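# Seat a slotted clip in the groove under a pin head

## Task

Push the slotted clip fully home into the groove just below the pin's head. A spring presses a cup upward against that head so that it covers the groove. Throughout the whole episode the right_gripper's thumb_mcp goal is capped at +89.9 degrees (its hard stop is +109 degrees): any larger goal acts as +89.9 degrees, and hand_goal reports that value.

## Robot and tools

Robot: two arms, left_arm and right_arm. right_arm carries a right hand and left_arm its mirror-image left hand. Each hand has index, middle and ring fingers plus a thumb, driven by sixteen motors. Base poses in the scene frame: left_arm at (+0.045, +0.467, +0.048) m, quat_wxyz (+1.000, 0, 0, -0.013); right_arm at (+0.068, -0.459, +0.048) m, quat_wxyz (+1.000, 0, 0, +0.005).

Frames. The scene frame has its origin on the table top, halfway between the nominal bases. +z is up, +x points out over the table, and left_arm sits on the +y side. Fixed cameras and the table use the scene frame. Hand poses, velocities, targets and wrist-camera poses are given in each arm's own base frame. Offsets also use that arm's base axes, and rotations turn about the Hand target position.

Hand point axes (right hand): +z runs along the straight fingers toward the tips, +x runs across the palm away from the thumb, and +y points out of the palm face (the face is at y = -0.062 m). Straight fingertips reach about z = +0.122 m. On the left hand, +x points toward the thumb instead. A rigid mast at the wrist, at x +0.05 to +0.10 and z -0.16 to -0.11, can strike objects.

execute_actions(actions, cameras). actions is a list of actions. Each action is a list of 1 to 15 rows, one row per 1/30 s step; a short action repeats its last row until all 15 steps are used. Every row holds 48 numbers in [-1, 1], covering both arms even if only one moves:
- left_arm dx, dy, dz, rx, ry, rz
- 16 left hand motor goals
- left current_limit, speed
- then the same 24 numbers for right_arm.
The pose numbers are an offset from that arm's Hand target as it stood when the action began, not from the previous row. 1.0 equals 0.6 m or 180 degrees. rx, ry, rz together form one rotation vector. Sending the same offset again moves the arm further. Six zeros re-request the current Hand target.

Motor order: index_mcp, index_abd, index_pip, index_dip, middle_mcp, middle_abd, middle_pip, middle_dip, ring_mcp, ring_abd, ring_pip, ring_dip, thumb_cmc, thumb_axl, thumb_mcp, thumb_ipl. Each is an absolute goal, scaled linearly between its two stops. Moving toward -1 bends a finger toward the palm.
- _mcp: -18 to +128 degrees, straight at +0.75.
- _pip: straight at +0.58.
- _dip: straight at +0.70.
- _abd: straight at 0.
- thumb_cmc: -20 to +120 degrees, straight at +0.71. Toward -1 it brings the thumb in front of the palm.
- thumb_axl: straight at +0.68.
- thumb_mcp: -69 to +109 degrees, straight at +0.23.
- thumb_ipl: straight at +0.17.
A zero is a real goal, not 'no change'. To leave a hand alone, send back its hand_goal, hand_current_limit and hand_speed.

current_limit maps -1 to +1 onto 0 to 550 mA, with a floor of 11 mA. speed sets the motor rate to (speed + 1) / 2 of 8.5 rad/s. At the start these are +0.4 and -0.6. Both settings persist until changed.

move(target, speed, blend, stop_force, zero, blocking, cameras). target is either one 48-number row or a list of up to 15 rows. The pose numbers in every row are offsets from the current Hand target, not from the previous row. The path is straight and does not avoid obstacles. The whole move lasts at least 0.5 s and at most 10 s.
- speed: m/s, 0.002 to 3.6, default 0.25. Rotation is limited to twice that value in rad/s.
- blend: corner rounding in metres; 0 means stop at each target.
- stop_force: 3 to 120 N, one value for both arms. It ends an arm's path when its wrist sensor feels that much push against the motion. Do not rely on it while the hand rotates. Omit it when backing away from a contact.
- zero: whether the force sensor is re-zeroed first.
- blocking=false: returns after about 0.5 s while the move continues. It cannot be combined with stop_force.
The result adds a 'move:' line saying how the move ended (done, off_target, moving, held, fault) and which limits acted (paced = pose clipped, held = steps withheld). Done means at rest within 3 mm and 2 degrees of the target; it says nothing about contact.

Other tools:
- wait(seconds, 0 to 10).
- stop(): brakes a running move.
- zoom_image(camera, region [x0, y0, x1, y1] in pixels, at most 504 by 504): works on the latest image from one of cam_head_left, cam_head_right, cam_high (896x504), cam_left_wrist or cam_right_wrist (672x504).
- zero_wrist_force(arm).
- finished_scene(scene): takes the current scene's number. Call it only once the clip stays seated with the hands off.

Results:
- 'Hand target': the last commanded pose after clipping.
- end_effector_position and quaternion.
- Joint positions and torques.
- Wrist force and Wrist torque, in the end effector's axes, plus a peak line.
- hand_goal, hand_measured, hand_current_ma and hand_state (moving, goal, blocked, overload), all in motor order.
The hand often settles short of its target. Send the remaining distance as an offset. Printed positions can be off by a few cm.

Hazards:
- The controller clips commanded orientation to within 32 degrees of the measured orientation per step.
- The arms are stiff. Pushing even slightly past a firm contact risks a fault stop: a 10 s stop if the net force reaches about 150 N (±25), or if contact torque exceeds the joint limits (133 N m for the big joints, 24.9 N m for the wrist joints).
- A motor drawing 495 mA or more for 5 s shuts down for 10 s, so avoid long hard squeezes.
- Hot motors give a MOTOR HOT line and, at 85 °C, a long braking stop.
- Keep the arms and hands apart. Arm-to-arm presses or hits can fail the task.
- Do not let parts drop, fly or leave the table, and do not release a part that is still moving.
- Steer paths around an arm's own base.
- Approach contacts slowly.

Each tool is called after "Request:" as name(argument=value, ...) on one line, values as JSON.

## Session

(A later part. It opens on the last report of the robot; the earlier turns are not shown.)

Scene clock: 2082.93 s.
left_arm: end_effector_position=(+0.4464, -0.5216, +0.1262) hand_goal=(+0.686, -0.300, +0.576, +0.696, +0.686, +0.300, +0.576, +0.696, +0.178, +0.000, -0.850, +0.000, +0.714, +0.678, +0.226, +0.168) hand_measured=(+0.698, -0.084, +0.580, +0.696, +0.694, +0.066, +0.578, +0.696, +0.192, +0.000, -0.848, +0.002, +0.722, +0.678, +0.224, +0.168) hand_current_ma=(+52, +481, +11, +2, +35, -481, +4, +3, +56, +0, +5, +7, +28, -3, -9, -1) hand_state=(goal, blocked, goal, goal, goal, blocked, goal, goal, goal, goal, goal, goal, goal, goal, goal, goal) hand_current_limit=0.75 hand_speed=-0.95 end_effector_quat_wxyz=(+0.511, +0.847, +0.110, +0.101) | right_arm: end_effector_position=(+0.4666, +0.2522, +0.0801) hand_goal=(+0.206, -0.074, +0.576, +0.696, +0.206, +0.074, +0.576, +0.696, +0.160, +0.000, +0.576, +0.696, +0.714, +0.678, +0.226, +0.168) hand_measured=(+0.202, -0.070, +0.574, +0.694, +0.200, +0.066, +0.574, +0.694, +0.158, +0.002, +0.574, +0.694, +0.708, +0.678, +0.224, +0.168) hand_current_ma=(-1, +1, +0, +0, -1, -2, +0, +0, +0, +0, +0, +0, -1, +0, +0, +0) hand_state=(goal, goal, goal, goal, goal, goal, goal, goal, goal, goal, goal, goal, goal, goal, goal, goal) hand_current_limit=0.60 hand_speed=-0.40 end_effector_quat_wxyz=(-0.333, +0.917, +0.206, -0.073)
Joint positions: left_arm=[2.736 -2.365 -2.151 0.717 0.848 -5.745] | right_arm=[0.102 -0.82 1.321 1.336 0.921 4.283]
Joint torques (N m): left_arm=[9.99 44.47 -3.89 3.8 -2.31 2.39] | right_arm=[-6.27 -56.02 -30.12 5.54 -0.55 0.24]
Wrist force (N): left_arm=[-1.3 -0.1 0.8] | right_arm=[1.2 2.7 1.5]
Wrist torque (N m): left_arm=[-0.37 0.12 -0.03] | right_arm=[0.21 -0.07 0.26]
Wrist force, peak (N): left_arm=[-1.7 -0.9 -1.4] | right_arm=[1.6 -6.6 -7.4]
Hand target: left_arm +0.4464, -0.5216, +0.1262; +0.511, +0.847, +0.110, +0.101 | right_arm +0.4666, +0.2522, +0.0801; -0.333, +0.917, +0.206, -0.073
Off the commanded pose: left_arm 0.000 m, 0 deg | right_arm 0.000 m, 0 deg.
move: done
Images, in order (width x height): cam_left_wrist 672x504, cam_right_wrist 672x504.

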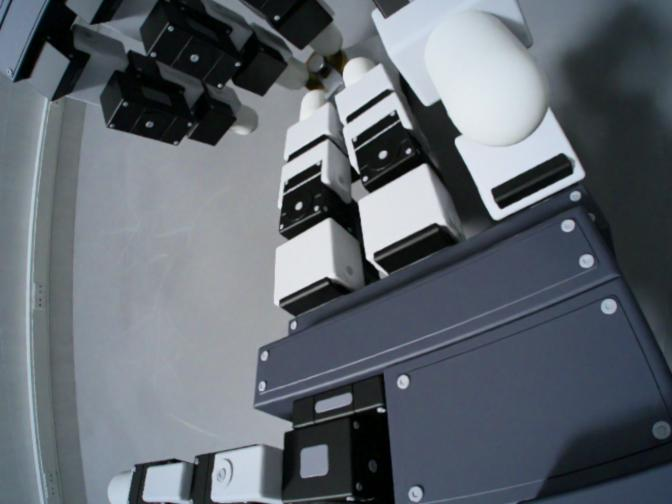

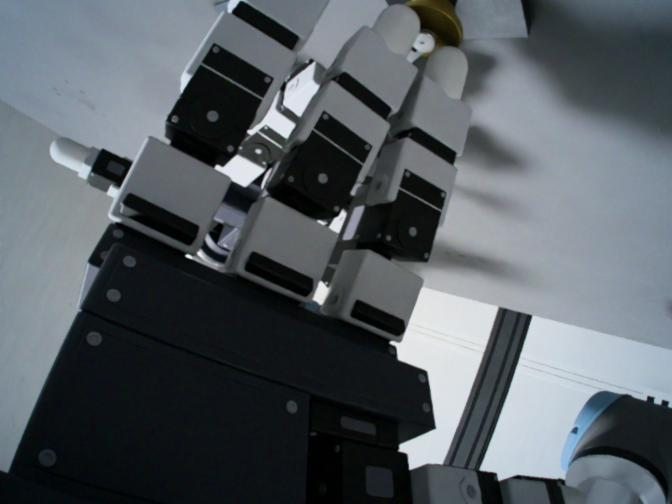

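Request:
move(target=[0,0,0,0,0,0,0.686,-0.3,0.576,0.696,0.686,0.3,0.576,0.696,0.178,0,-0.85,0.0,0.714,0.678,0.226,0.168,0.75,-0.95,0,0,-0.002,0,0,0,0.2055,-0.074,0.576,0.696,0.2055,0.074,0.576,0.696,0.16,0,0.576,0.696,0.714,0.678,0.226,0.168,0.6,-0.4], speed=0.006)

Request:
move(target=[0.0024,-0.0044,0,0,0,0,0.686,-0.3,0.576,0.696,0.686,0.3,0.576,0.696,0.178,0,-0.85,0.0,0.714,0.678,0.226,0.168,0.75,-0.95,0,0,0,0,0,0,0.2055,-0.074,0.576,0.696,0.2055,0.074,0.576,0.696,0.16,0,0.576,0.696,0.714,0.678,0.226,0.168,0.6,-0.4], speed=0.006, stop_force=6, cameras=["cam_right_wrist","cam_left_wrist"])

Request:
zoom_image(camera="cam_right_wrist", region=[400, 20, 450, 70])

Request:
zoom_image(camera="cam_left_wrist", region=[300, 40, 350, 90])

Scene clock: 2101.43 s.
left_arm: end_effector_position=(+0.4464, -0.5216, +0.1262) hand_goal=(+0.686, -0.300, +0.576, +0.696, +0.686, +0.300, +0.576, +0.696, +0.178, +0.000, -0.850, +0.000, +0.714, +0.678, +0.226, +0.168) hand_measured=(+0.698, -0.084, +0.580, +0.696, +0.694, +0.066, +0.578, +0.696, +0.192, +0.000, -0.848, +0.002, +0.722, +0.678, +0.224, +0.168) hand_current_ma=(+52, +481, +11, +2, +35, -481, +4, +3, +56, +0, +5, +7, +28, -3, -9, -1) hand_state=(goal, blocked, goal, goal, goal, blocked, goal, goal, goal, goal, goal, goal, goal, goal, goal, goal) hand_current_limit=0.75 hand_speed=-0.95 end_effector_quat_wxyz=(+0.511, +0.847, +0.110, +0.101) | right_arm: end_effector_position=(+0.4666, +0.2522, +0.0790) hand_goal=(+0.206, -0.074, +0.576, +0.696, +0.206, +0.074, +0.576, +0.696, +0.160, +0.000, +0.576, +0.696, +0.714, +0.678, +0.226, +0.168) hand_measured=(+0.202, -0.070, +0.574, +0.694, +0.200, +0.066, +0.574, +0.694, +0.158, +0.002, +0.574, +0.694, +0.708, +0.678, +0.224, +0.168) hand_current_ma=(-1, +1, +0, +0, -1, -2, +0, +0, +0, +0, +0, +0, -1, +0, +0, +0) hand_state=(goal, goal, goal, goal, goal, goal, goal, goal, goal, goal, goal, goal, goal, goal, goal, goal) hand_current_limit=0.60 hand_speed=-0.40 end_effector_quat_wxyz=(-0.333, +0.917, +0.206, -0.073)
Joint positions: left_arm=[2.736 -2.365 -2.151 0.717 0.848 -5.745] | right_arm=[0.102 -0.818 1.322 1.334 0.921 4.283]
Joint torques (N m): left_arm=[-2.14 36.57 18.64 1.39 0.45 1.18] | right_arm=[-5.49 -35.35 -2.47 0.27 0.59 0.9]
Wrist force (N): left_arm=[-0.7 -0.4 0.7] | right_arm=[2.2 1.7 0.2]
Wrist torque (N m): left_arm=[-0.40 0.05 0.02] | right_arm=[0.22 -0.12 0.30]
Wrist force, peak (N): left_arm=[-1.7 -0.2 1.1] | right_arm=[1.4 2.8 2.0]
Hand target: left_arm +0.4464, -0.5216, +0.1262; +0.511, +0.847, +0.110, +0.101 | right_arm +0.4666, +0.2522, +0.0789; -0.333, +0.917, +0.206, -0.073
Off the commanded pose: left_arm 0.000 m, 0 deg | right_arm 0.000 m, 0 deg.
move: done

Scene clock: 2102.73 s.
left_arm: end_effector_position=(+0.4478, -0.5243, +0.1262) hand_goal=(+0.686, -0.300, +0.576, +0.696, +0.686, +0.300, +0.576, +0.696, +0.178, +0.000, -0.850, +0.000, +0.714, +0.678, +0.226, +0.168) hand_measured=(+0.698, -0.084, +0.580, +0.696, +0.694, +0.066, +0.578, +0.696, +0.192, +0.000, -0.848, +0.002, +0.722, +0.678, +0.224, +0.168) hand_current_ma=(+52, +481, +11, +2, +35, -481, +4, +3, +56, +0, +5, +7, +28, -3, -9, -1) hand_state=(goal, blocked, goal, goal, goal, blocked, goal, goal, goal, goal, goal, goal, goal, goal, goal, goal) hand_current_limit=0.75 hand_speed=-0.95 end_effector_quat_wxyz=(+0.511, +0.847, +0.110, +0.101) | right_arm: end_effector_position=(+0.4666, +0.2522, +0.0789) hand_goal=(+0.206, -0.074, +0.576, +0.696, +0.206, +0.074, +0.576, +0.696, +0.160, +0.000, +0.576, +0.696, +0.714, +0.678, +0.226, +0.168) hand_measured=(+0.202, -0.070, +0.574, +0.694, +0.200, +0.066, +0.574, +0.694, +0.158, +0.002, +0.574, +0.694, +0.708, +0.678, +0.224, +0.168) hand_current_ma=(-1, +1, +0, +0, -1, -2, +0, +0, +0, +0, +0, +0, -1, +0, +0, +0) hand_state=(goal, goal, goal, goal, goal, goal, goal, goal, goal, goal, goal, goal, goal, goal, goal, goal) hand_current_limit=0.60 hand_speed=-0.40 end_effector_quat_wxyz=(-0.333, +0.917, +0.206, -0.073)
Joint positions: left_arm=[2.732 -2.367 -2.143 0.713 0.851 -5.748] | right_arm=[0.102 -0.818 1.322 1.334 0.921 4.283]
Joint torques (N m): left_arm=[-7.82 32.27 19.94 0.9 0.95 -2.57] | right_arm=[-5.38 -36.31 -2.08 0.22 0.54 1.04]
Wrist force (N): left_arm=[-0.9 -0.5 0.9] | right_arm=[1.9 1.8 0.1]
Wrist torque (N m): left_arm=[-0.37 0.08 0.08] | right_arm=[0.27 -0.08 0.28]
Wrist force, peak (N): left_arm=[-1.3 -1.5 -0.8] | right_arm=[1.8 1.8 0.7]
Hand target: left_arm +0.4478, -0.5243, +0.1262; +0.511, +0.847, +0.110, +0.101 | right_arm +0.4666, +0.2522, +0.0789; -0.333, +0.917, +0.206, -0.073
Off the commanded pose: left_arm 0.000 m, 0 deg | right_arm 0.000 m, 0 deg.
move: done
Images, in order (width x height): cam_left_wrist 672x504, cam_right_wrist 672x504.

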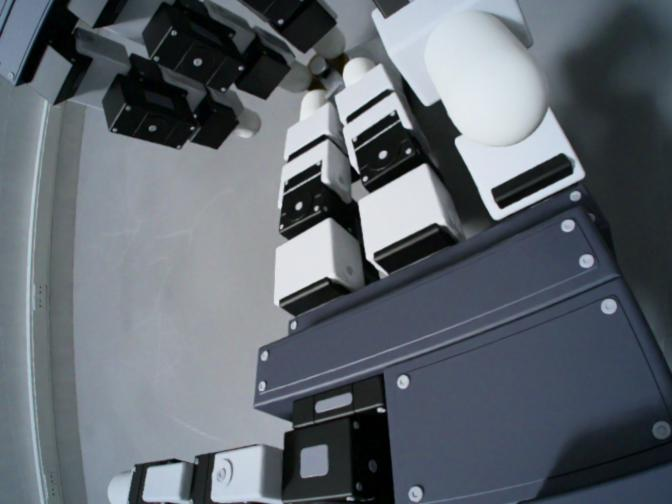

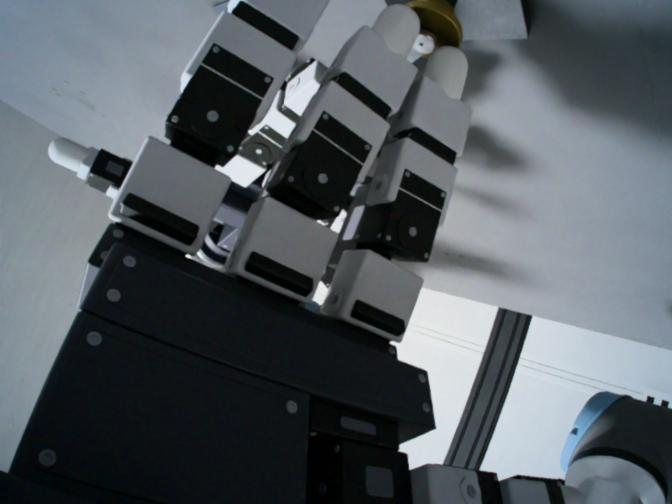

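Scaled by 10.080 from the camera's 672x504 image, which has a finer 960x720 frame.

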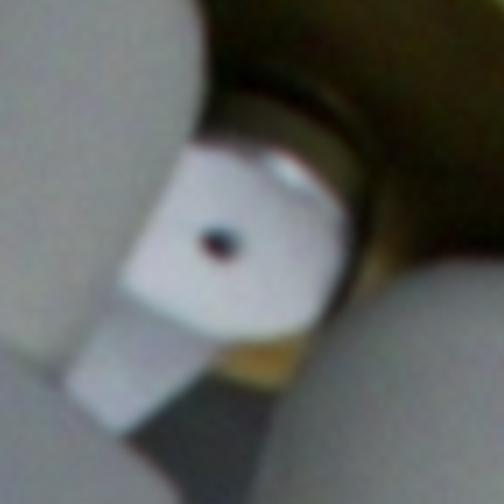

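Scaled by 10.080 from the camera's 672x504 image, which has a finer 960x720 frame.

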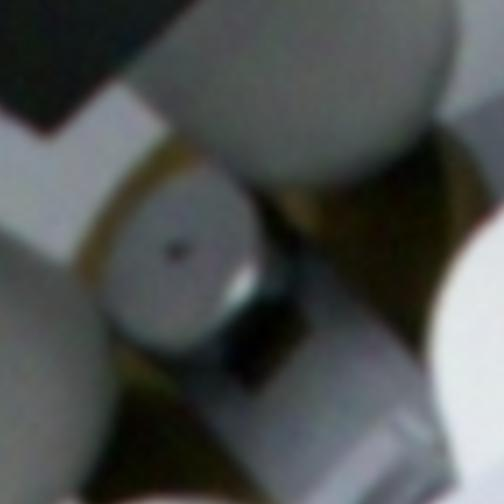

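Request:
move(target=[0.00199,-0.00366,0,0,0,0,0.686,-0.3,0.576,0.696,0.686,0.3,0.576,0.696,0.178,0,-0.85,0.0,0.714,0.678,0.226,0.168,0.75,-0.95,0,0,0,0,0,0,0.2055,-0.074,0.576,0.696,0.2055,0.074,0.576,0.696,0.16,0,0.576,0.696,0.714,0.678,0.226,0.168,0.6,-0.4], speed=0.006, stop_force=6, cameras=["cam_left_wrist","cam_right_wrist"])

Request:
zoom_image(camera="cam_left_wrist", region=[300, 40, 350, 90])

Request:
zoom_image(camera="cam_right_wrist", region=[400, 20, 450, 70])

Scene clock: 2123.97 s.
left_arm: end_effector_position=(+0.4490, -0.5264, +0.1262) hand_goal=(+0.686, -0.300, +0.576, +0.696, +0.686, +0.300, +0.576, +0.696, +0.178, +0.000, -0.850, +0.000, +0.714, +0.678, +0.226, +0.168) hand_measured=(+0.698, -0.084, +0.580, +0.696, +0.694, +0.066, +0.578, +0.696, +0.192, +0.000, -0.848, +0.002, +0.722, +0.678, +0.224, +0.168) hand_current_ma=(+52, +481, +11, +2, +35, -481, +4, +3, +56, +0, +5, +7, +28, -3, -9, -1) hand_state=(goal, blocked, goal, goal, goal, blocked, goal, goal, goal, goal, goal, goal, goal, goal, goal, goal) hand_current_limit=0.75 hand_speed=-0.95 end_effector_quat_wxyz=(+0.511, +0.847, +0.110, +0.101) | right_arm: end_effector_position=(+0.4666, +0.2522, +0.0789) hand_goal=(+0.206, -0.074, +0.576, +0.696, +0.206, +0.074, +0.576, +0.696, +0.160, +0.000, +0.576, +0.696, +0.714, +0.678, +0.226, +0.168) hand_measured=(+0.202, -0.070, +0.574, +0.694, +0.200, +0.066, +0.574, +0.694, +0.158, +0.002, +0.574, +0.694, +0.708, +0.678, +0.224, +0.168) hand_current_ma=(-1, +1, +0, +0, -1, -2, +0, +0, +0, +0, +0, +0, -1, +0, +0, +0) hand_state=(goal, goal, goal, goal, goal, goal, goal, goal, goal, goal, goal, goal, goal, goal, goal, goal) hand_current_limit=0.60 hand_speed=-0.40 end_effector_quat_wxyz=(-0.333, +0.917, +0.206, -0.073)
Joint positions: left_arm=[2.729 -2.369 -2.135 0.709 0.854 -5.751] | right_arm=[0.102 -0.818 1.322 1.334 0.921 4.283]
Joint torques (N m): left_arm=[-7.3 33.12 20.51 0.91 1.08 -2.55] | right_arm=[-5.02 -36.86 -2.62 0.2 0.18 0.9]
Wrist force (N): left_arm=[-1.3 -0.7 0.8] | right_arm=[1.7 1.4 0.0]
Wrist torque (N m): left_arm=[-0.39 0.13 0.06] | right_arm=[0.24 -0.04 0.25]
Wrist force, peak (N): left_arm=[-1.4 -1.2 -0.8] | right_arm=[2.2 1.5 0.3]
Hand target: left_arm +0.4490, -0.5264, +0.1262; +0.511, +0.847, +0.110, +0.101 | right_arm +0.4666, +0.2522, +0.0789; -0.333, +0.917, +0.206, -0.073
Off the commanded pose: left_arm 0.000 m, 0 deg | right_arm 0.000 m, 0 deg.
move: done
Images, in order (width x height): cam_left_wrist 672x504, cam_right_wrist 672x504.

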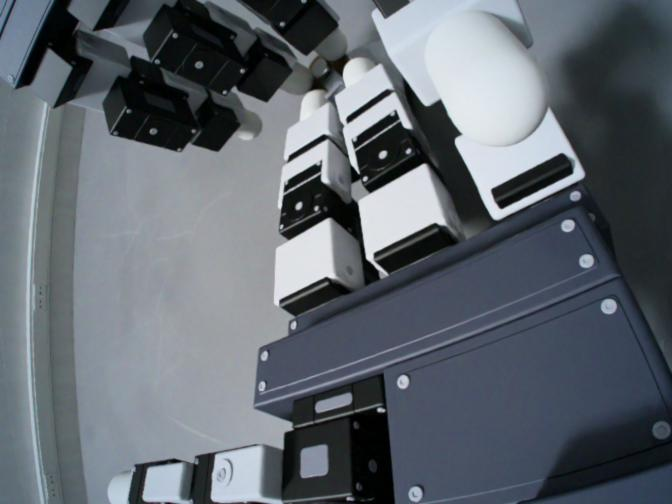

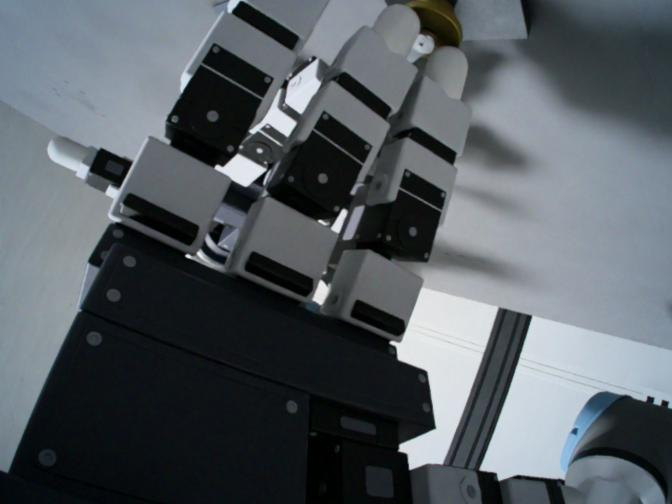

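Scaled by 10.080 from the camera's 672x504 image, which has a finer 960x720 frame.

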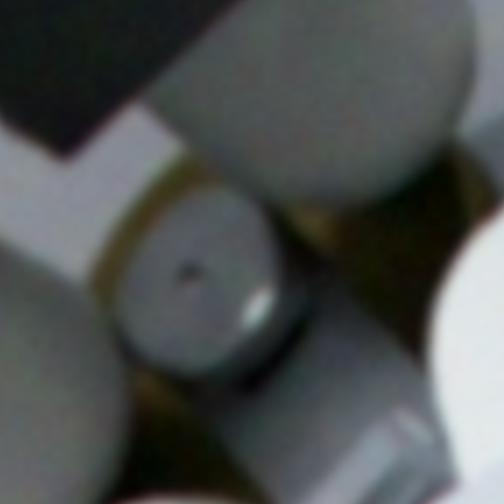

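Scaled by 10.080 from the camera's 672x504 image, which has a finer 960x720 frame.

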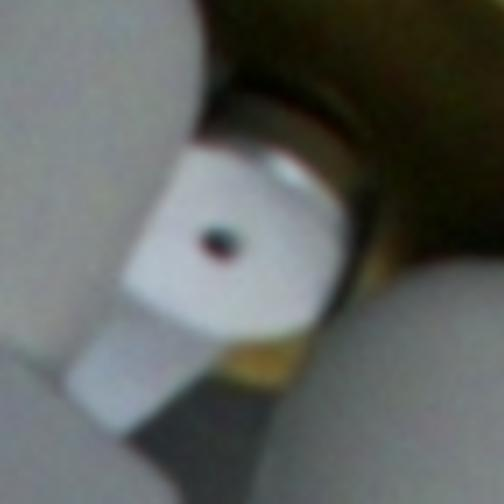

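Request:
zoom_image(camera="cam_right_wrist", region=[370, 0, 480, 100])

Request:
zoom_image(camera="cam_left_wrist", region=[280, 20, 380, 110])

Scaled by 4.582 from the camera's 672x504 image, which has a finer 960x720 frame.

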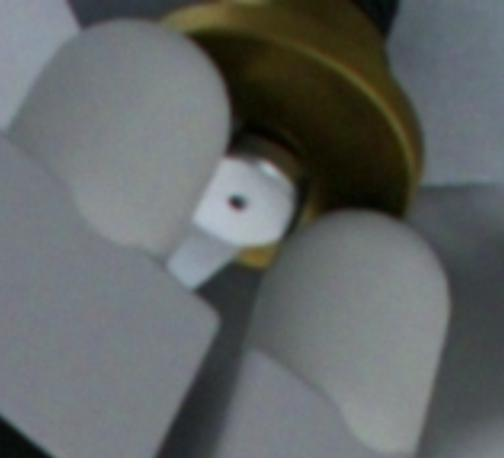

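Scaled by 5.040 from the camera's 672x504 image, which has a finer 960x720 frame.

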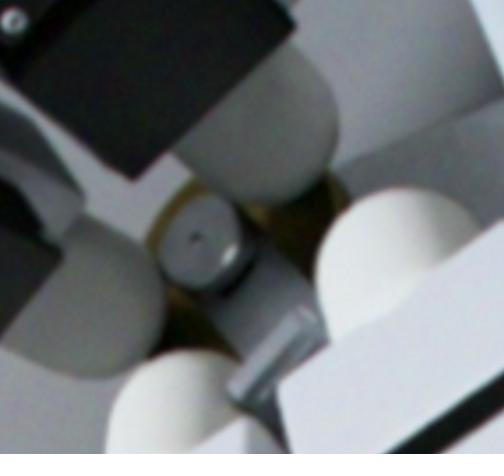

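Request:
move(target=[0.001594,-0.002928,0,0,0,0,0.686,-0.3,0.576,0.696,0.686,0.3,0.576,0.696,0.178,0,-0.85,0.0,0.714,0.678,0.226,0.168,0.75,-0.95,0,0,0,0,0,0,0.2055,-0.074,0.576,0.696,0.2055,0.074,0.576,0.696,0.16,0,0.576,0.696,0.714,0.678,0.226,0.168,0.6,-0.4], speed=0.006, stop_force=6, cameras=["cam_left_wrist","cam_right_wrist"])

Request:
zoom_image(camera="cam_left_wrist", region=[300, 40, 350, 90])

Request:
zoom_image(camera="cam_right_wrist", region=[400, 20, 450, 70])

Scene clock: 2186.30 s.
left_arm: end_effector_position=(+0.4500, -0.5282, +0.1262) hand_goal=(+0.686, -0.300, +0.576, +0.696, +0.686, +0.300, +0.576, +0.696, +0.178, +0.000, -0.850, +0.000, +0.714, +0.678, +0.226, +0.168) hand_measured=(+0.700, -0.088, +0.580, +0.696, +0.696, +0.066, +0.578, +0.696, +0.192, +0.000, -0.848, +0.002, +0.722, +0.678, +0.224, +0.168) hand_current_ma=(+60, +481, +16, +2, +40, -481, +6, +3, +56, +0, +5, +7, +28, -3, -9, -1) hand_state=(goal, blocked, goal, goal, goal, blocked, goal, goal, goal, goal, goal, goal, goal, goal, goal, goal) hand_current_limit=0.75 hand_speed=-0.95 end_effector_quat_wxyz=(+0.511, +0.847, +0.110, +0.101) | right_arm: end_effector_position=(+0.4666, +0.2522, +0.0789) hand_goal=(+0.206, -0.074, +0.576, +0.696, +0.206, +0.074, +0.576, +0.696, +0.160, +0.000, +0.576, +0.696, +0.714, +0.678, +0.226, +0.168) hand_measured=(+0.202, -0.070, +0.574, +0.694, +0.200, +0.066, +0.574, +0.694, +0.158, +0.002, +0.574, +0.694, +0.708, +0.678, +0.224, +0.168) hand_current_ma=(-1, +1, +0, +0, -1, -2, +0, +0, +0, +0, +0, +0, -1, +0, +0, +0) hand_state=(goal, goal, goal, goal, goal, goal, goal, goal, goal, goal, goal, goal, goal, goal, goal, goal) hand_current_limit=0.60 hand_speed=-0.40 end_effector_quat_wxyz=(-0.333, +0.917, +0.206, -0.073)
Joint positions: left_arm=[2.726 -2.37 -2.13 0.707 0.856 -5.753] | right_arm=[0.102 -0.818 1.322 1.334 0.921 4.283]
Joint torques (N m): left_arm=[-7.95 33.64 21.76 0.95 1.4 -2.73] | right_arm=[-4.87 -36.71 -2.12 0.18 0.29 0.96]
Wrist force (N): left_arm=[-2.6 -1.8 -3.1] | right_arm=[2.0 1.3 -0.1]
Wrist torque (N m): left_arm=[-0.04 -0.16 -0.01] | right_arm=[0.24 -0.07 0.27]
Wrist force, peak (N): left_arm=[-3.1 -1.9 -3.4] | right_arm=[2.1 1.6 0.4]
Hand target: left_arm +0.4500, -0.5282, +0.1262; +0.511, +0.847, +0.110, +0.101 | right_arm +0.4666, +0.2522, +0.0789; -0.333, +0.917, +0.206, -0.073
Off the commanded pose: left_arm 0.000 m, 0 deg | right_arm 0.000 m, 0 deg.
move: done
Images, in order (width x height): cam_left_wrist 672x504, cam_right_wrist 672x504.

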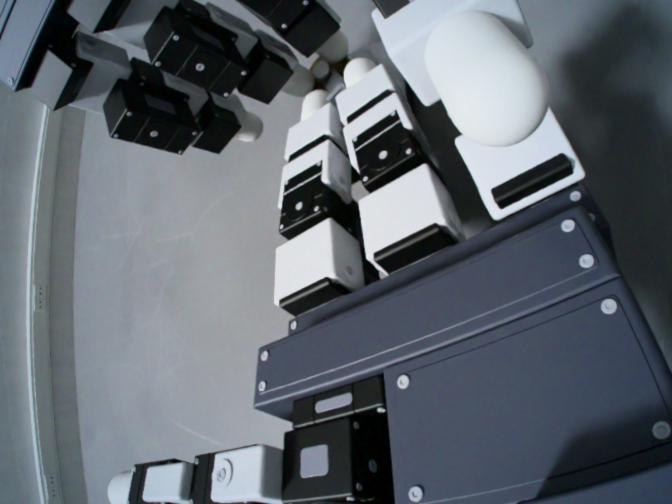

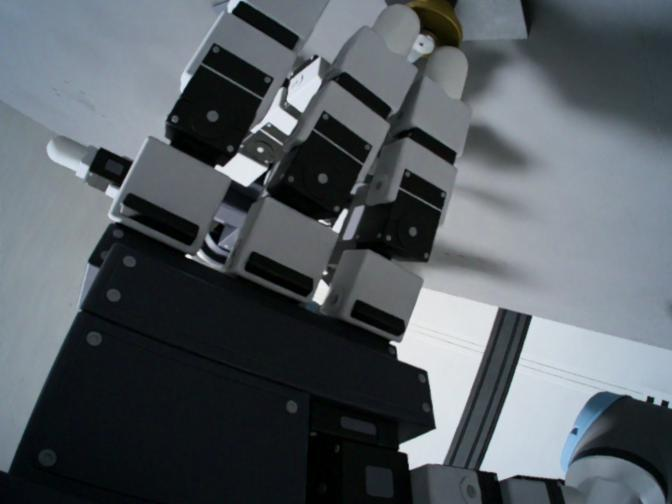

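Scaled by 10.080 from the camera's 672x504 image, which has a finer 960x720 frame.

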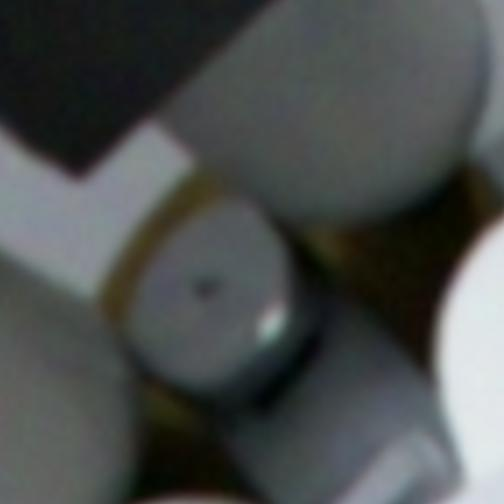

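Scaled by 10.080 from the camera's 672x504 image, which has a finer 960x720 frame.

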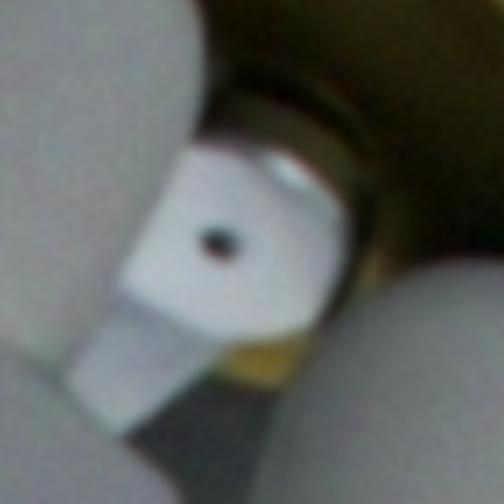

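Request:
move(target=[0,0,0,0,0,0,0.686,-0.3,0.576,0.696,0.686,0.3,0.576,0.696,0.178,0,-0.85,0.0,0.714,0.678,0.226,0.168,0.75,-0.95,0,0,-0.00083,0,0,0,0.2055,-0.074,0.576,0.696,0.2055,0.074,0.576,0.696,0.16,0,0.576,0.696,0.714,0.678,0.226,0.168,0.6,-0.4], speed=0.005)

Scene clock: 2207.00 s.
left_arm: end_effector_position=(+0.4500, -0.5282, +0.1262) hand_goal=(+0.686, -0.300, +0.576, +0.696, +0.686, +0.300, +0.576, +0.696, +0.178, +0.000, -0.850, +0.000, +0.714, +0.678, +0.226, +0.168) hand_measured=(+0.700, -0.088, +0.580, +0.696, +0.696, +0.066, +0.578, +0.696, +0.192, +0.000, -0.848, +0.002, +0.722, +0.678, +0.224, +0.168) hand_current_ma=(+60, +481, +16, +2, +40, -481, +6, +3, +56, +0, +5, +7, +28, -3, -9, -1) hand_state=(goal, blocked, goal, goal, goal, blocked, goal, goal, goal, goal, goal, goal, goal, goal, goal, goal) hand_current_limit=0.75 hand_speed=-0.95 end_effector_quat_wxyz=(+0.511, +0.847, +0.110, +0.101) | right_arm: end_effector_position=(+0.4666, +0.2522, +0.0785) hand_goal=(+0.206, -0.074, +0.576, +0.696, +0.206, +0.074, +0.576, +0.696, +0.160, +0.000, +0.576, +0.696, +0.714, +0.678, +0.226, +0.168) hand_measured=(+0.202, -0.070, +0.574, +0.694, +0.200, +0.066, +0.574, +0.694, +0.158, +0.002, +0.574, +0.694, +0.708, +0.678, +0.224, +0.168) hand_current_ma=(-1, +1, +0, +0, -1, -2, +0, +0, +0, +0, +0, +0, -1, +0, +0, +0) hand_state=(goal, goal, goal, goal, goal, goal, goal, goal, goal, goal, goal, goal, goal, goal, goal, goal) hand_current_limit=0.60 hand_speed=-0.40 end_effector_quat_wxyz=(-0.333, +0.917, +0.206, -0.073)
Joint positions: left_arm=[2.726 -2.37 -2.13 0.707 0.856 -5.753] | right_arm=[0.102 -0.818 1.322 1.333 0.921 4.283]
Joint torques (N m): left_arm=[-6.43 33.6 21.31 1.06 1.11 -2.71] | right_arm=[-3.94 -31.6 -0.71 -1.24 0.01 1.08]
Wrist force (N): left_arm=[-2.3 -1.6 -0.8] | right_arm=[1.9 -5.4 -6.8]
Wrist torque (N m): left_arm=[-0.26 0.02 0.00] | right_arm=[0.48 -0.04 0.23]
Wrist force, peak (N): left_arm=[-3.0 -1.8 -3.7] | right_arm=[1.9 -5.4 -6.8]
Hand target: left_arm +0.4500, -0.5282, +0.1262; +0.511, +0.847, +0.110, +0.101 | right_arm +0.4666, +0.2522, +0.0784; -0.333, +0.917, +0.206, -0.073
Off the commanded pose: left_arm 0.000 m, 0 deg | right_arm 0.000 m, 0 deg.
move: done

Request:
move(target=[0.001195,-0.002196,0,0,0,0,0.686,-0.3,0.576,0.696,0.686,0.3,0.576,0.696,0.178,0,-0.85,0.0,0.714,0.678,0.226,0.168,0.75,-0.95,0,0,0,0,0,0,0.2055,-0.074,0.576,0.696,0.2055,0.074,0.576,0.696,0.16,0,0.576,0.696,0.714,0.678,0.226,0.168,0.6,-0.4], speed=0.006, stop_force=5, cameras=["cam_left_wrist","cam_right_wrist"])

Request:
zoom_image(camera="cam_left_wrist", region=[300, 40, 350, 90])

Request:
zoom_image(camera="cam_right_wrist", region=[400, 20, 450, 70])

Scene clock: 2215.60 s.
left_arm: end_effector_position=(+0.4507, -0.5295, +0.1262) hand_goal=(+0.686, -0.300, +0.576, +0.696, +0.686, +0.300, +0.576, +0.696, +0.178, +0.000, -0.850, +0.000, +0.714, +0.678, +0.226, +0.168) hand_measured=(+0.700, -0.088, +0.580, +0.696, +0.696, +0.066, +0.578, +0.696, +0.192, +0.000, -0.848, +0.002, +0.722, +0.678, +0.224, +0.168) hand_current_ma=(+60, +481, +16, +2, +40, -481, +6, +3, +56, +0, +5, +7, +28, -3, -9, -1) hand_state=(goal, blocked, goal, goal, goal, blocked, goal, goal, goal, goal, goal, goal, goal, goal, goal, goal) hand_current_limit=0.75 hand_speed=-0.95 end_effector_quat_wxyz=(+0.511, +0.847, +0.110, +0.101) | right_arm: end_effector_position=(+0.4666, +0.2522, +0.0784) hand_goal=(+0.206, -0.074, +0.576, +0.696, +0.206, +0.074, +0.576, +0.696, +0.160, +0.000, +0.576, +0.696, +0.714, +0.678, +0.226, +0.168) hand_measured=(+0.202, -0.070, +0.574, +0.694, +0.200, +0.066, +0.574, +0.694, +0.158, +0.002, +0.574, +0.694, +0.708, +0.678, +0.224, +0.168) hand_current_ma=(-1, +1, +0, +0, -1, -2, +0, +0, +0, +0, +0, +0, -1, +0, +0, +0) hand_state=(goal, goal, goal, goal, goal, goal, goal, goal, goal, goal, goal, goal, goal, goal, goal, goal) hand_current_limit=0.60 hand_speed=-0.40 end_effector_quat_wxyz=(-0.333, +0.917, +0.206, -0.073)
Joint positions: left_arm=[2.724 -2.371 -2.125 0.704 0.857 -5.755] | right_arm=[0.102 -0.818 1.322 1.333 0.921 4.283]
Joint torques (N m): left_arm=[-7.93 33.45 21.36 0.82 1 -2.66] | right_arm=[-4.29 -31.47 -0.41 -1.3 0.06 1.04]
Wrist force (N): left_arm=[-1.7 -1.6 -1.6] | right_arm=[1.9 -6.0 -7.5]
Wrist torque (N m): left_arm=[-0.18 -0.02 0.04] | right_arm=[0.52 -0.03 0.22]
Wrist force, peak (N): left_arm=[-2.0 -1.4 -2.1] | right_arm=[2.0 -6.5 -7.7]
Hand target: left_arm +0.4507, -0.5295, +0.1262; +0.511, +0.847, +0.110, +0.101 | right_arm +0.4666, +0.2522, +0.0784; -0.333, +0.917, +0.206, -0.073
Off the commanded pose: left_arm 0.000 m, 0 deg | right_arm 0.000 m, 0 deg.
move: done
Images, in order (width x height): cam_left_wrist 672x504, cam_right_wrist 672x504.

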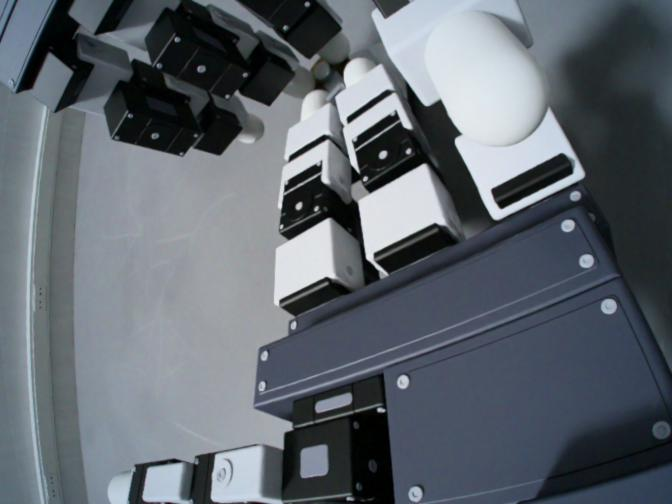

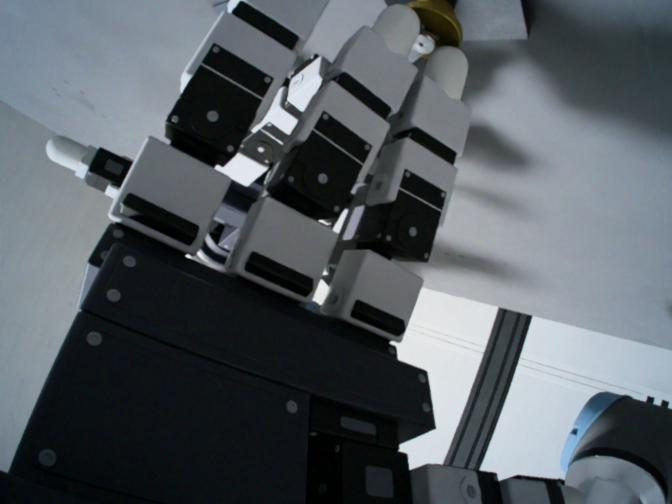

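Scaled by 10.080 from the camera's 672x504 image, which has a finer 960x720 frame.

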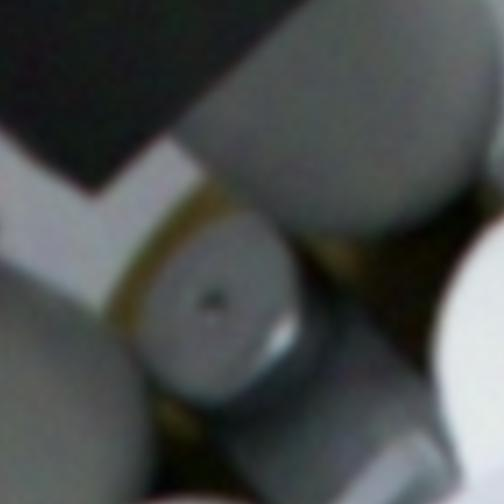

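Scaled by 10.080 from the camera's 672x504 image, which has a finer 960x720 frame.

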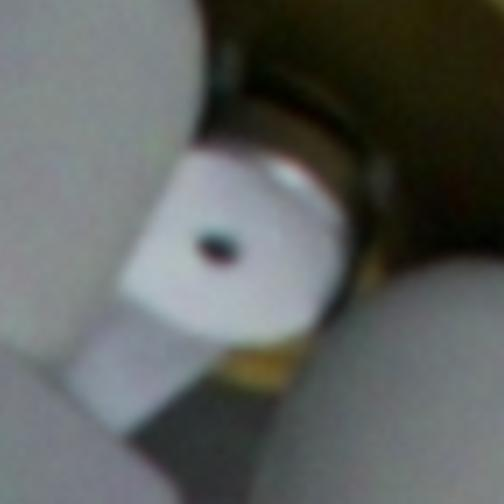

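Request:
move(target=[0.001195,-0.002196,0,0,0,0,0.686,-0.3,0.576,0.696,0.686,0.3,0.576,0.696,0.178,0,-0.85,0.0,0.714,0.678,0.226,0.168,0.75,-0.95,0,0,0,0,0,0,0.2055,-0.074,0.576,0.696,0.2055,0.074,0.576,0.696,0.16,0,0.576,0.696,0.714,0.678,0.226,0.168,0.6,-0.4], speed=0.006, stop_force=5, cameras=["cam_left_wrist","cam_right_wrist"])

Request:
zoom_image(camera="cam_left_wrist", region=[300, 40, 350, 90])

Request:
zoom_image(camera="cam_right_wrist", region=[400, 20, 450, 70])

Scene clock: 2223.47 s.
left_arm: end_effector_position=(+0.4514, -0.5308, +0.1262) hand_goal=(+0.686, -0.300, +0.576, +0.696, +0.686, +0.300, +0.576, +0.696, +0.178, +0.000, -0.850, +0.000, +0.714, +0.678, +0.226, +0.168) hand_measured=(+0.700, -0.088, +0.580, +0.696, +0.696, +0.066, +0.578, +0.696, +0.192, +0.000, -0.848, +0.002, +0.722, +0.678, +0.224, +0.168) hand_current_ma=(+60, +481, +16, +2, +40, -481, +6, +3, +56, +0, +5, +7, +28, -3, -9, -1) hand_state=(goal, blocked, goal, goal, goal, blocked, goal, goal, goal, goal, goal, goal, goal, goal, goal, goal) hand_current_limit=0.75 hand_speed=-0.95 end_effector_quat_wxyz=(+0.511, +0.847, +0.110, +0.101) | right_arm: end_effector_position=(+0.4666, +0.2522, +0.0784) hand_goal=(+0.206, -0.074, +0.576, +0.696, +0.206, +0.074, +0.576, +0.696, +0.160, +0.000, +0.576, +0.696, +0.714, +0.678, +0.226, +0.168) hand_measured=(+0.202, -0.070, +0.574, +0.694, +0.200, +0.066, +0.574, +0.694, +0.158, +0.002, +0.574, +0.694, +0.708, +0.678, +0.224, +0.168) hand_current_ma=(-1, +1, +0, +0, -1, -2, +0, +0, +0, +0, +0, +0, -1, +0, +0, +0) hand_state=(goal, goal, goal, goal, goal, goal, goal, goal, goal, goal, goal, goal, goal, goal, goal, goal) hand_current_limit=0.60 hand_speed=-0.40 end_effector_quat_wxyz=(-0.333, +0.917, +0.206, -0.073)
Joint positions: left_arm=[2.722 -2.372 -2.121 0.702 0.859 -5.756] | right_arm=[0.102 -0.818 1.322 1.333 0.921 4.283]
Joint torques (N m): left_arm=[-7.72 33.1 21.8 0.93 1.1 -2.66] | right_arm=[-4.58 -31.6 -0.89 -1.25 0.06 0.96]
Wrist force (N): left_arm=[-1.6 -1.5 -1.3] | right_arm=[2.0 -6.0 -7.6]
Wrist torque (N m): left_arm=[-0.20 -0.01 0.04] | right_arm=[0.53 -0.04 0.22]
Wrist force, peak (N): left_arm=[-2.1 -1.8 -2.0] | right_arm=[1.8 -6.0 -8.0]
Hand target: left_arm +0.4514, -0.5308, +0.1262; +0.511, +0.847, +0.110, +0.101 | right_arm +0.4666, +0.2522, +0.0784; -0.333, +0.917, +0.206, -0.073
Off the commanded pose: left_arm 0.000 m, 0 deg | right_arm 0.000 m, 0 deg.
move: done
Images, in order (width x height): cam_left_wrist 672x504, cam_right_wrist 672x504.

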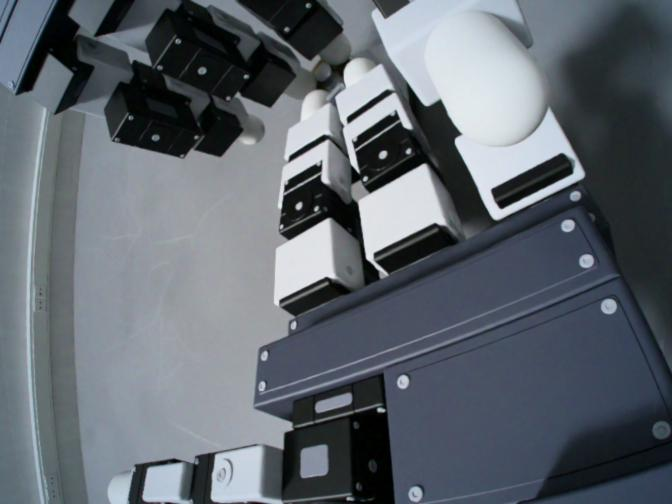

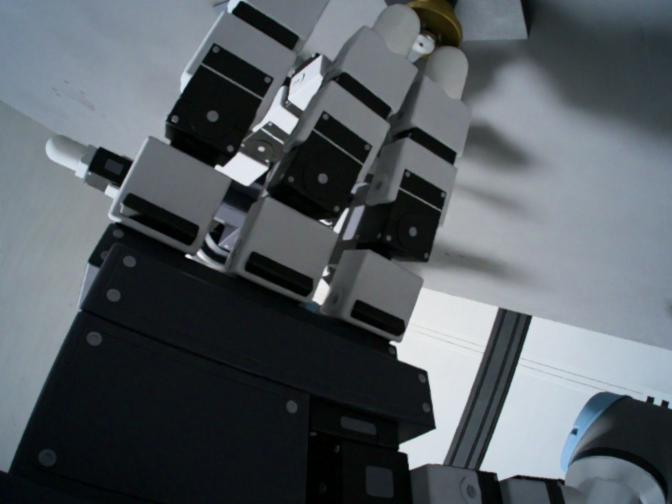

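Scaled by 10.080 from the camera's 672x504 image, which has a finer 960x720 frame.

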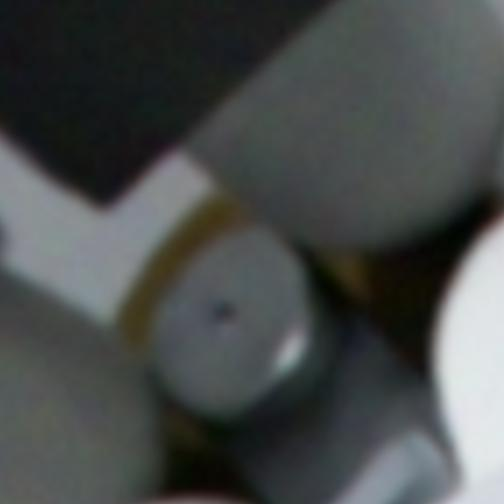

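Scaled by 10.080 from the camera's 672x504 image, which has a finer 960x720 frame.

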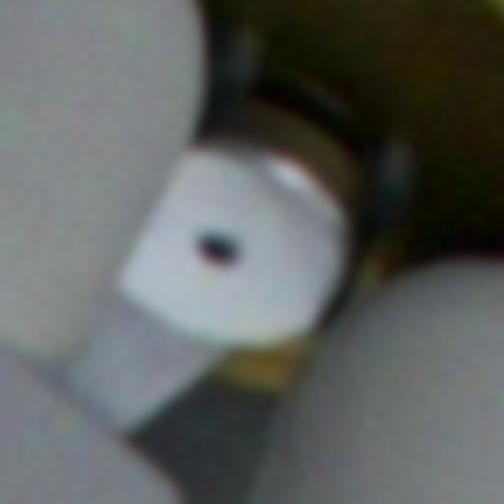

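Request:
move(target=[0.001195,-0.002196,0,0,0,0,0.686,-0.3,0.576,0.696,0.686,0.3,0.576,0.696,0.178,0,-0.85,0.0,0.714,0.678,0.226,0.168,0.75,-0.95,0,0,0,0,0,0,0.2055,-0.074,0.576,0.696,0.2055,0.074,0.576,0.696,0.16,0,0.576,0.696,0.714,0.678,0.226,0.168,0.6,-0.4], speed=0.006, stop_force=5, cameras=["cam_left_wrist","cam_right_wrist"])

Request:
zoom_image(camera="cam_left_wrist", region=[300, 40, 350, 90])

Request:
zoom_image(camera="cam_right_wrist", region=[400, 20, 450, 70])

Scene clock: 2231.43 s.
left_arm: end_effector_position=(+0.4521, -0.5322, +0.1262) hand_goal=(+0.686, -0.300, +0.576, +0.696, +0.686, +0.300, +0.576, +0.696, +0.178, +0.000, -0.850, +0.000, +0.714, +0.678, +0.226, +0.168) hand_measured=(+0.700, -0.088, +0.580, +0.696, +0.696, +0.066, +0.578, +0.696, +0.192, +0.000, -0.848, +0.002, +0.722, +0.678, +0.224, +0.168) hand_current_ma=(+60, +481, +16, +2, +40, -481, +6, +3, +56, +0, +5, +7, +28, -3, -9, -1) hand_state=(goal, blocked, goal, goal, goal, blocked, goal, goal, goal, goal, goal, goal, goal, goal, goal, goal) hand_current_limit=0.75 hand_speed=-0.95 end_effector_quat_wxyz=(+0.511, +0.847, +0.110, +0.101) | right_arm: end_effector_position=(+0.4666, +0.2522, +0.0784) hand_goal=(+0.206, -0.074, +0.576, +0.696, +0.206, +0.074, +0.576, +0.696, +0.160, +0.000, +0.576, +0.696, +0.714, +0.678, +0.226, +0.168) hand_measured=(+0.202, -0.070, +0.574, +0.694, +0.200, +0.066, +0.574, +0.694, +0.158, +0.002, +0.574, +0.694, +0.708, +0.678, +0.224, +0.168) hand_current_ma=(-1, +1, +0, +0, -1, -2, +0, +0, +0, +0, +0, +0, -1, +0, +0, +0) hand_state=(goal, goal, goal, goal, goal, goal, goal, goal, goal, goal, goal, goal, goal, goal, goal, goal) hand_current_limit=0.60 hand_speed=-0.40 end_effector_quat_wxyz=(-0.333, +0.917, +0.206, -0.073)
Joint positions: left_arm=[2.72 -2.374 -2.117 0.7 0.861 -5.758] | right_arm=[0.102 -0.818 1.322 1.333 0.921 4.283]
Joint torques (N m): left_arm=[-8.08 33.36 21.73 0.93 1.16 -2.79] | right_arm=[-4.51 -31.52 -0.79 -1.24 0.03 1.08]
Wrist force (N): left_arm=[-1.6 -1.3 -1.0] | right_arm=[2.1 -5.7 -7.3]
Wrist torque (N m): left_arm=[-0.19 0.00 0.05] | right_arm=[0.53 -0.07 0.24]
Wrist force, peak (N): left_arm=[-2.1 -1.7 -2.0] | right_arm=[2.2 -6.2 -7.7]
Hand target: left_arm +0.4521, -0.5322, +0.1262; +0.511, +0.847, +0.110, +0.101 | right_arm +0.4666, +0.2522, +0.0784; -0.333, +0.917, +0.206, -0.073
Off the commanded pose: left_arm 0.000 m, 0 deg | right_arm 0.000 m, 0 deg.
move: done
Images, in order (width x height): cam_left_wrist 672x504, cam_right_wrist 672x504.

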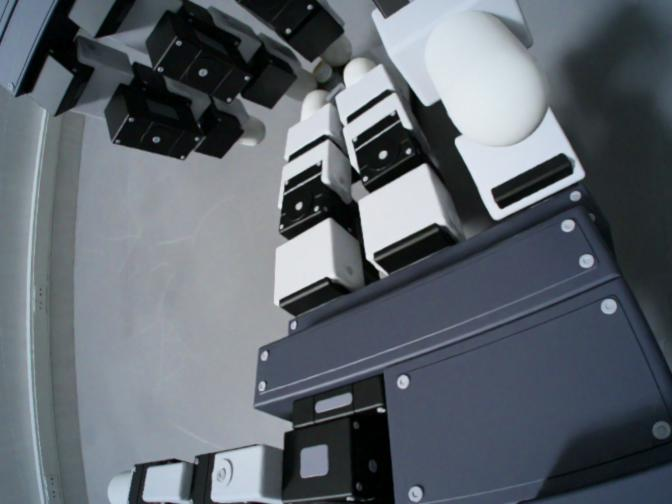

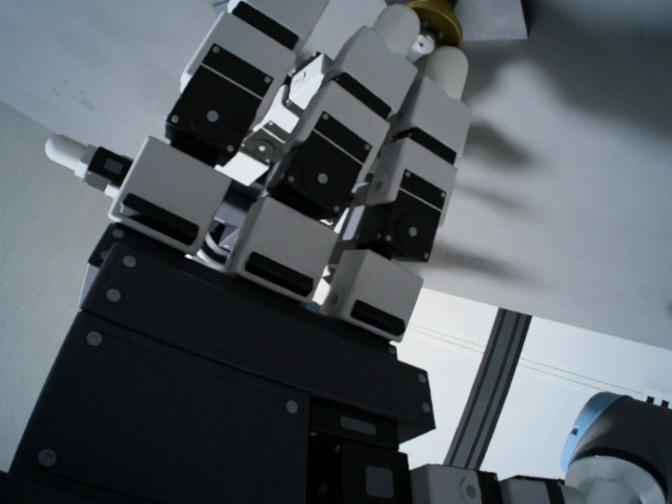

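Scaled by 10.080 from the camera's 672x504 image, which has a finer 960x720 frame.

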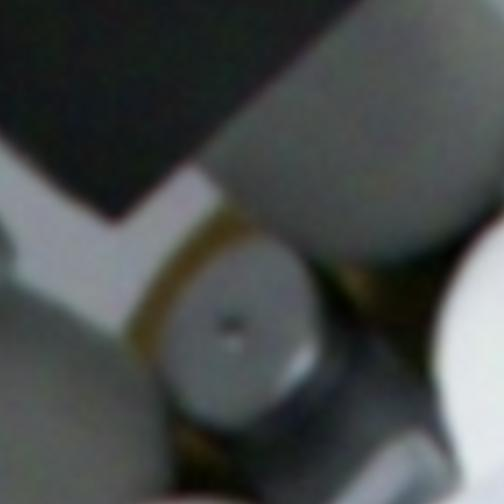

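Scaled by 10.080 from the camera's 672x504 image, which has a finer 960x720 frame.

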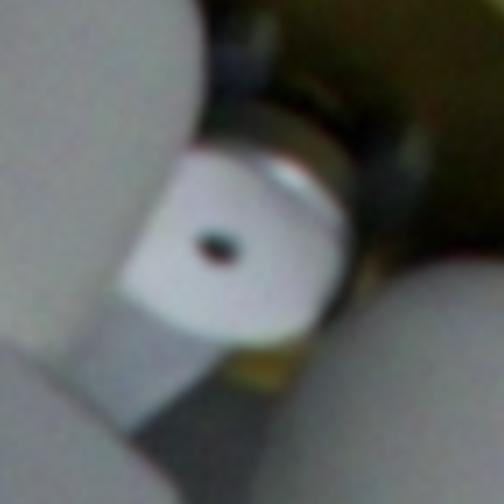

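Request:
move(target=[0.001195,-0.002196,0,0,0,0,0.686,-0.3,0.576,0.696,0.686,0.3,0.576,0.696,0.178,0,-0.85,0.0,0.714,0.678,0.226,0.168,0.75,-0.95,0,0,0,0,0,0,0.2055,-0.074,0.576,0.696,0.2055,0.074,0.576,0.696,0.16,0,0.576,0.696,0.714,0.678,0.226,0.168,0.6,-0.4], speed=0.006, stop_force=5, cameras=["cam_left_wrist","cam_right_wrist"])

Request:
zoom_image(camera="cam_left_wrist", region=[290, 40, 370, 120])

Request:
zoom_image(camera="cam_right_wrist", region=[400, 20, 450, 70])

Scene clock: 2239.87 s.
left_arm: end_effector_position=(+0.4528, -0.5335, +0.1262) hand_goal=(+0.686, -0.300, +0.576, +0.696, +0.686, +0.300, +0.576, +0.696, +0.178, +0.000, -0.850, +0.000, +0.714, +0.678, +0.226, +0.168) hand_measured=(+0.702, -0.092, +0.582, +0.696, +0.696, +0.066, +0.578, +0.696, +0.192, +0.000, -0.848, +0.002, +0.722, +0.678, +0.224, +0.168) hand_current_ma=(+65, +481, +19, +2, +44, -481, +8, +3, +56, +0, +5, +7, +28, -3, -9, -1) hand_state=(goal, blocked, goal, goal, goal, blocked, goal, goal, goal, goal, goal, goal, goal, goal, goal, goal) hand_current_limit=0.75 hand_speed=-0.95 end_effector_quat_wxyz=(+0.511, +0.847, +0.110, +0.101) | right_arm: end_effector_position=(+0.4666, +0.2522, +0.0784) hand_goal=(+0.206, -0.074, +0.576, +0.696, +0.206, +0.074, +0.576, +0.696, +0.160, +0.000, +0.576, +0.696, +0.714, +0.678, +0.226, +0.168) hand_measured=(+0.202, -0.070, +0.574, +0.694, +0.200, +0.066, +0.574, +0.694, +0.158, +0.002, +0.574, +0.694, +0.708, +0.678, +0.224, +0.168) hand_current_ma=(-1, +1, +0, +0, -1, -2, +0, +0, +0, +0, +0, +0, -1, +0, +0, +0) hand_state=(goal, goal, goal, goal, goal, goal, goal, goal, goal, goal, goal, goal, goal, goal, goal, goal) hand_current_limit=0.60 hand_speed=-0.40 end_effector_quat_wxyz=(-0.333, +0.917, +0.206, -0.073)
Joint positions: left_arm=[2.718 -2.375 -2.113 0.698 0.862 -5.759] | right_arm=[0.102 -0.818 1.322 1.333 0.921 4.283]
Joint torques (N m): left_arm=[-8.46 33.82 22.68 0.8 1.43 -2.75] | right_arm=[-3.76 -31.66 -0.33 -1.13 -0.14 0.99]
Wrist force (N): left_arm=[-3.2 -2.1 -3.6] | right_arm=[1.8 -5.7 -7.5]
Wrist torque (N m): left_arm=[-0.01 -0.12 -0.05] | right_arm=[0.55 -0.03 0.23]
Wrist force, peak (N): left_arm=[-3.3 -2.3 -4.3] | right_arm=[2.0 -6.1 -7.9]
Hand target: left_arm +0.4528, -0.5335, +0.1262; +0.511, +0.847, +0.110, +0.101 | right_arm +0.4666, +0.2522, +0.0784; -0.333, +0.917, +0.206, -0.073
Off the commanded pose: left_arm 0.000 m, 0 deg | right_arm 0.000 m, 0 deg.
move: done
Images, in order (width x height): cam_left_wrist 672x504, cam_right_wrist 672x504.

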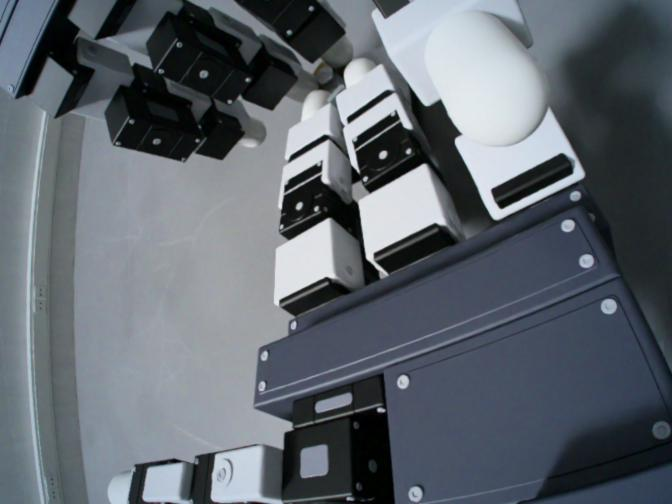

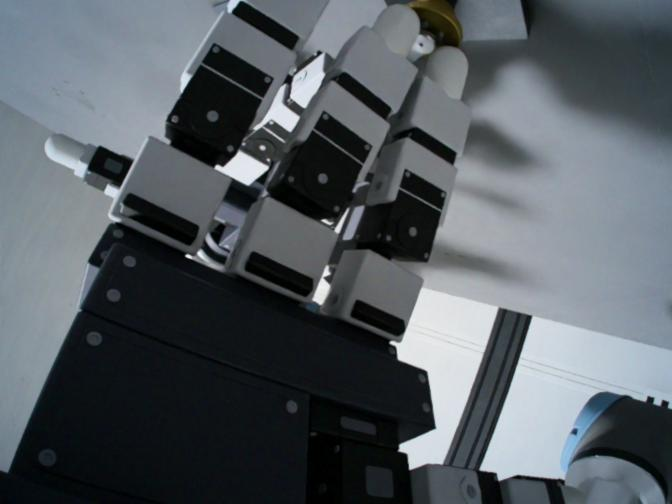

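Scaled by 6.300 from the camera's 672x504 image, which has a finer 960x720 frame.

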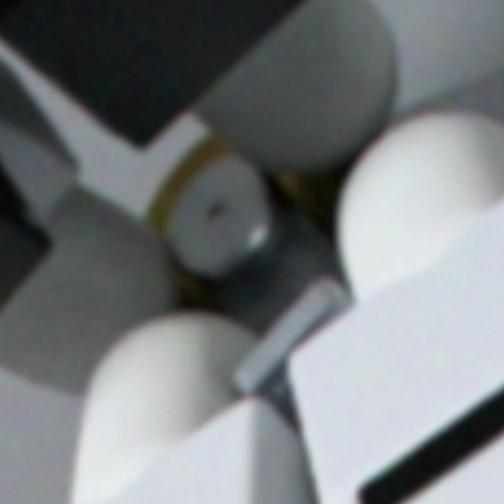

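Scaled by 10.080 from the camera's 672x504 image, which has a finer 960x720 frame.

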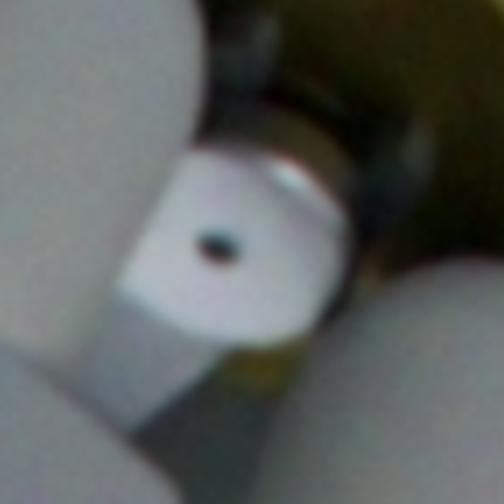

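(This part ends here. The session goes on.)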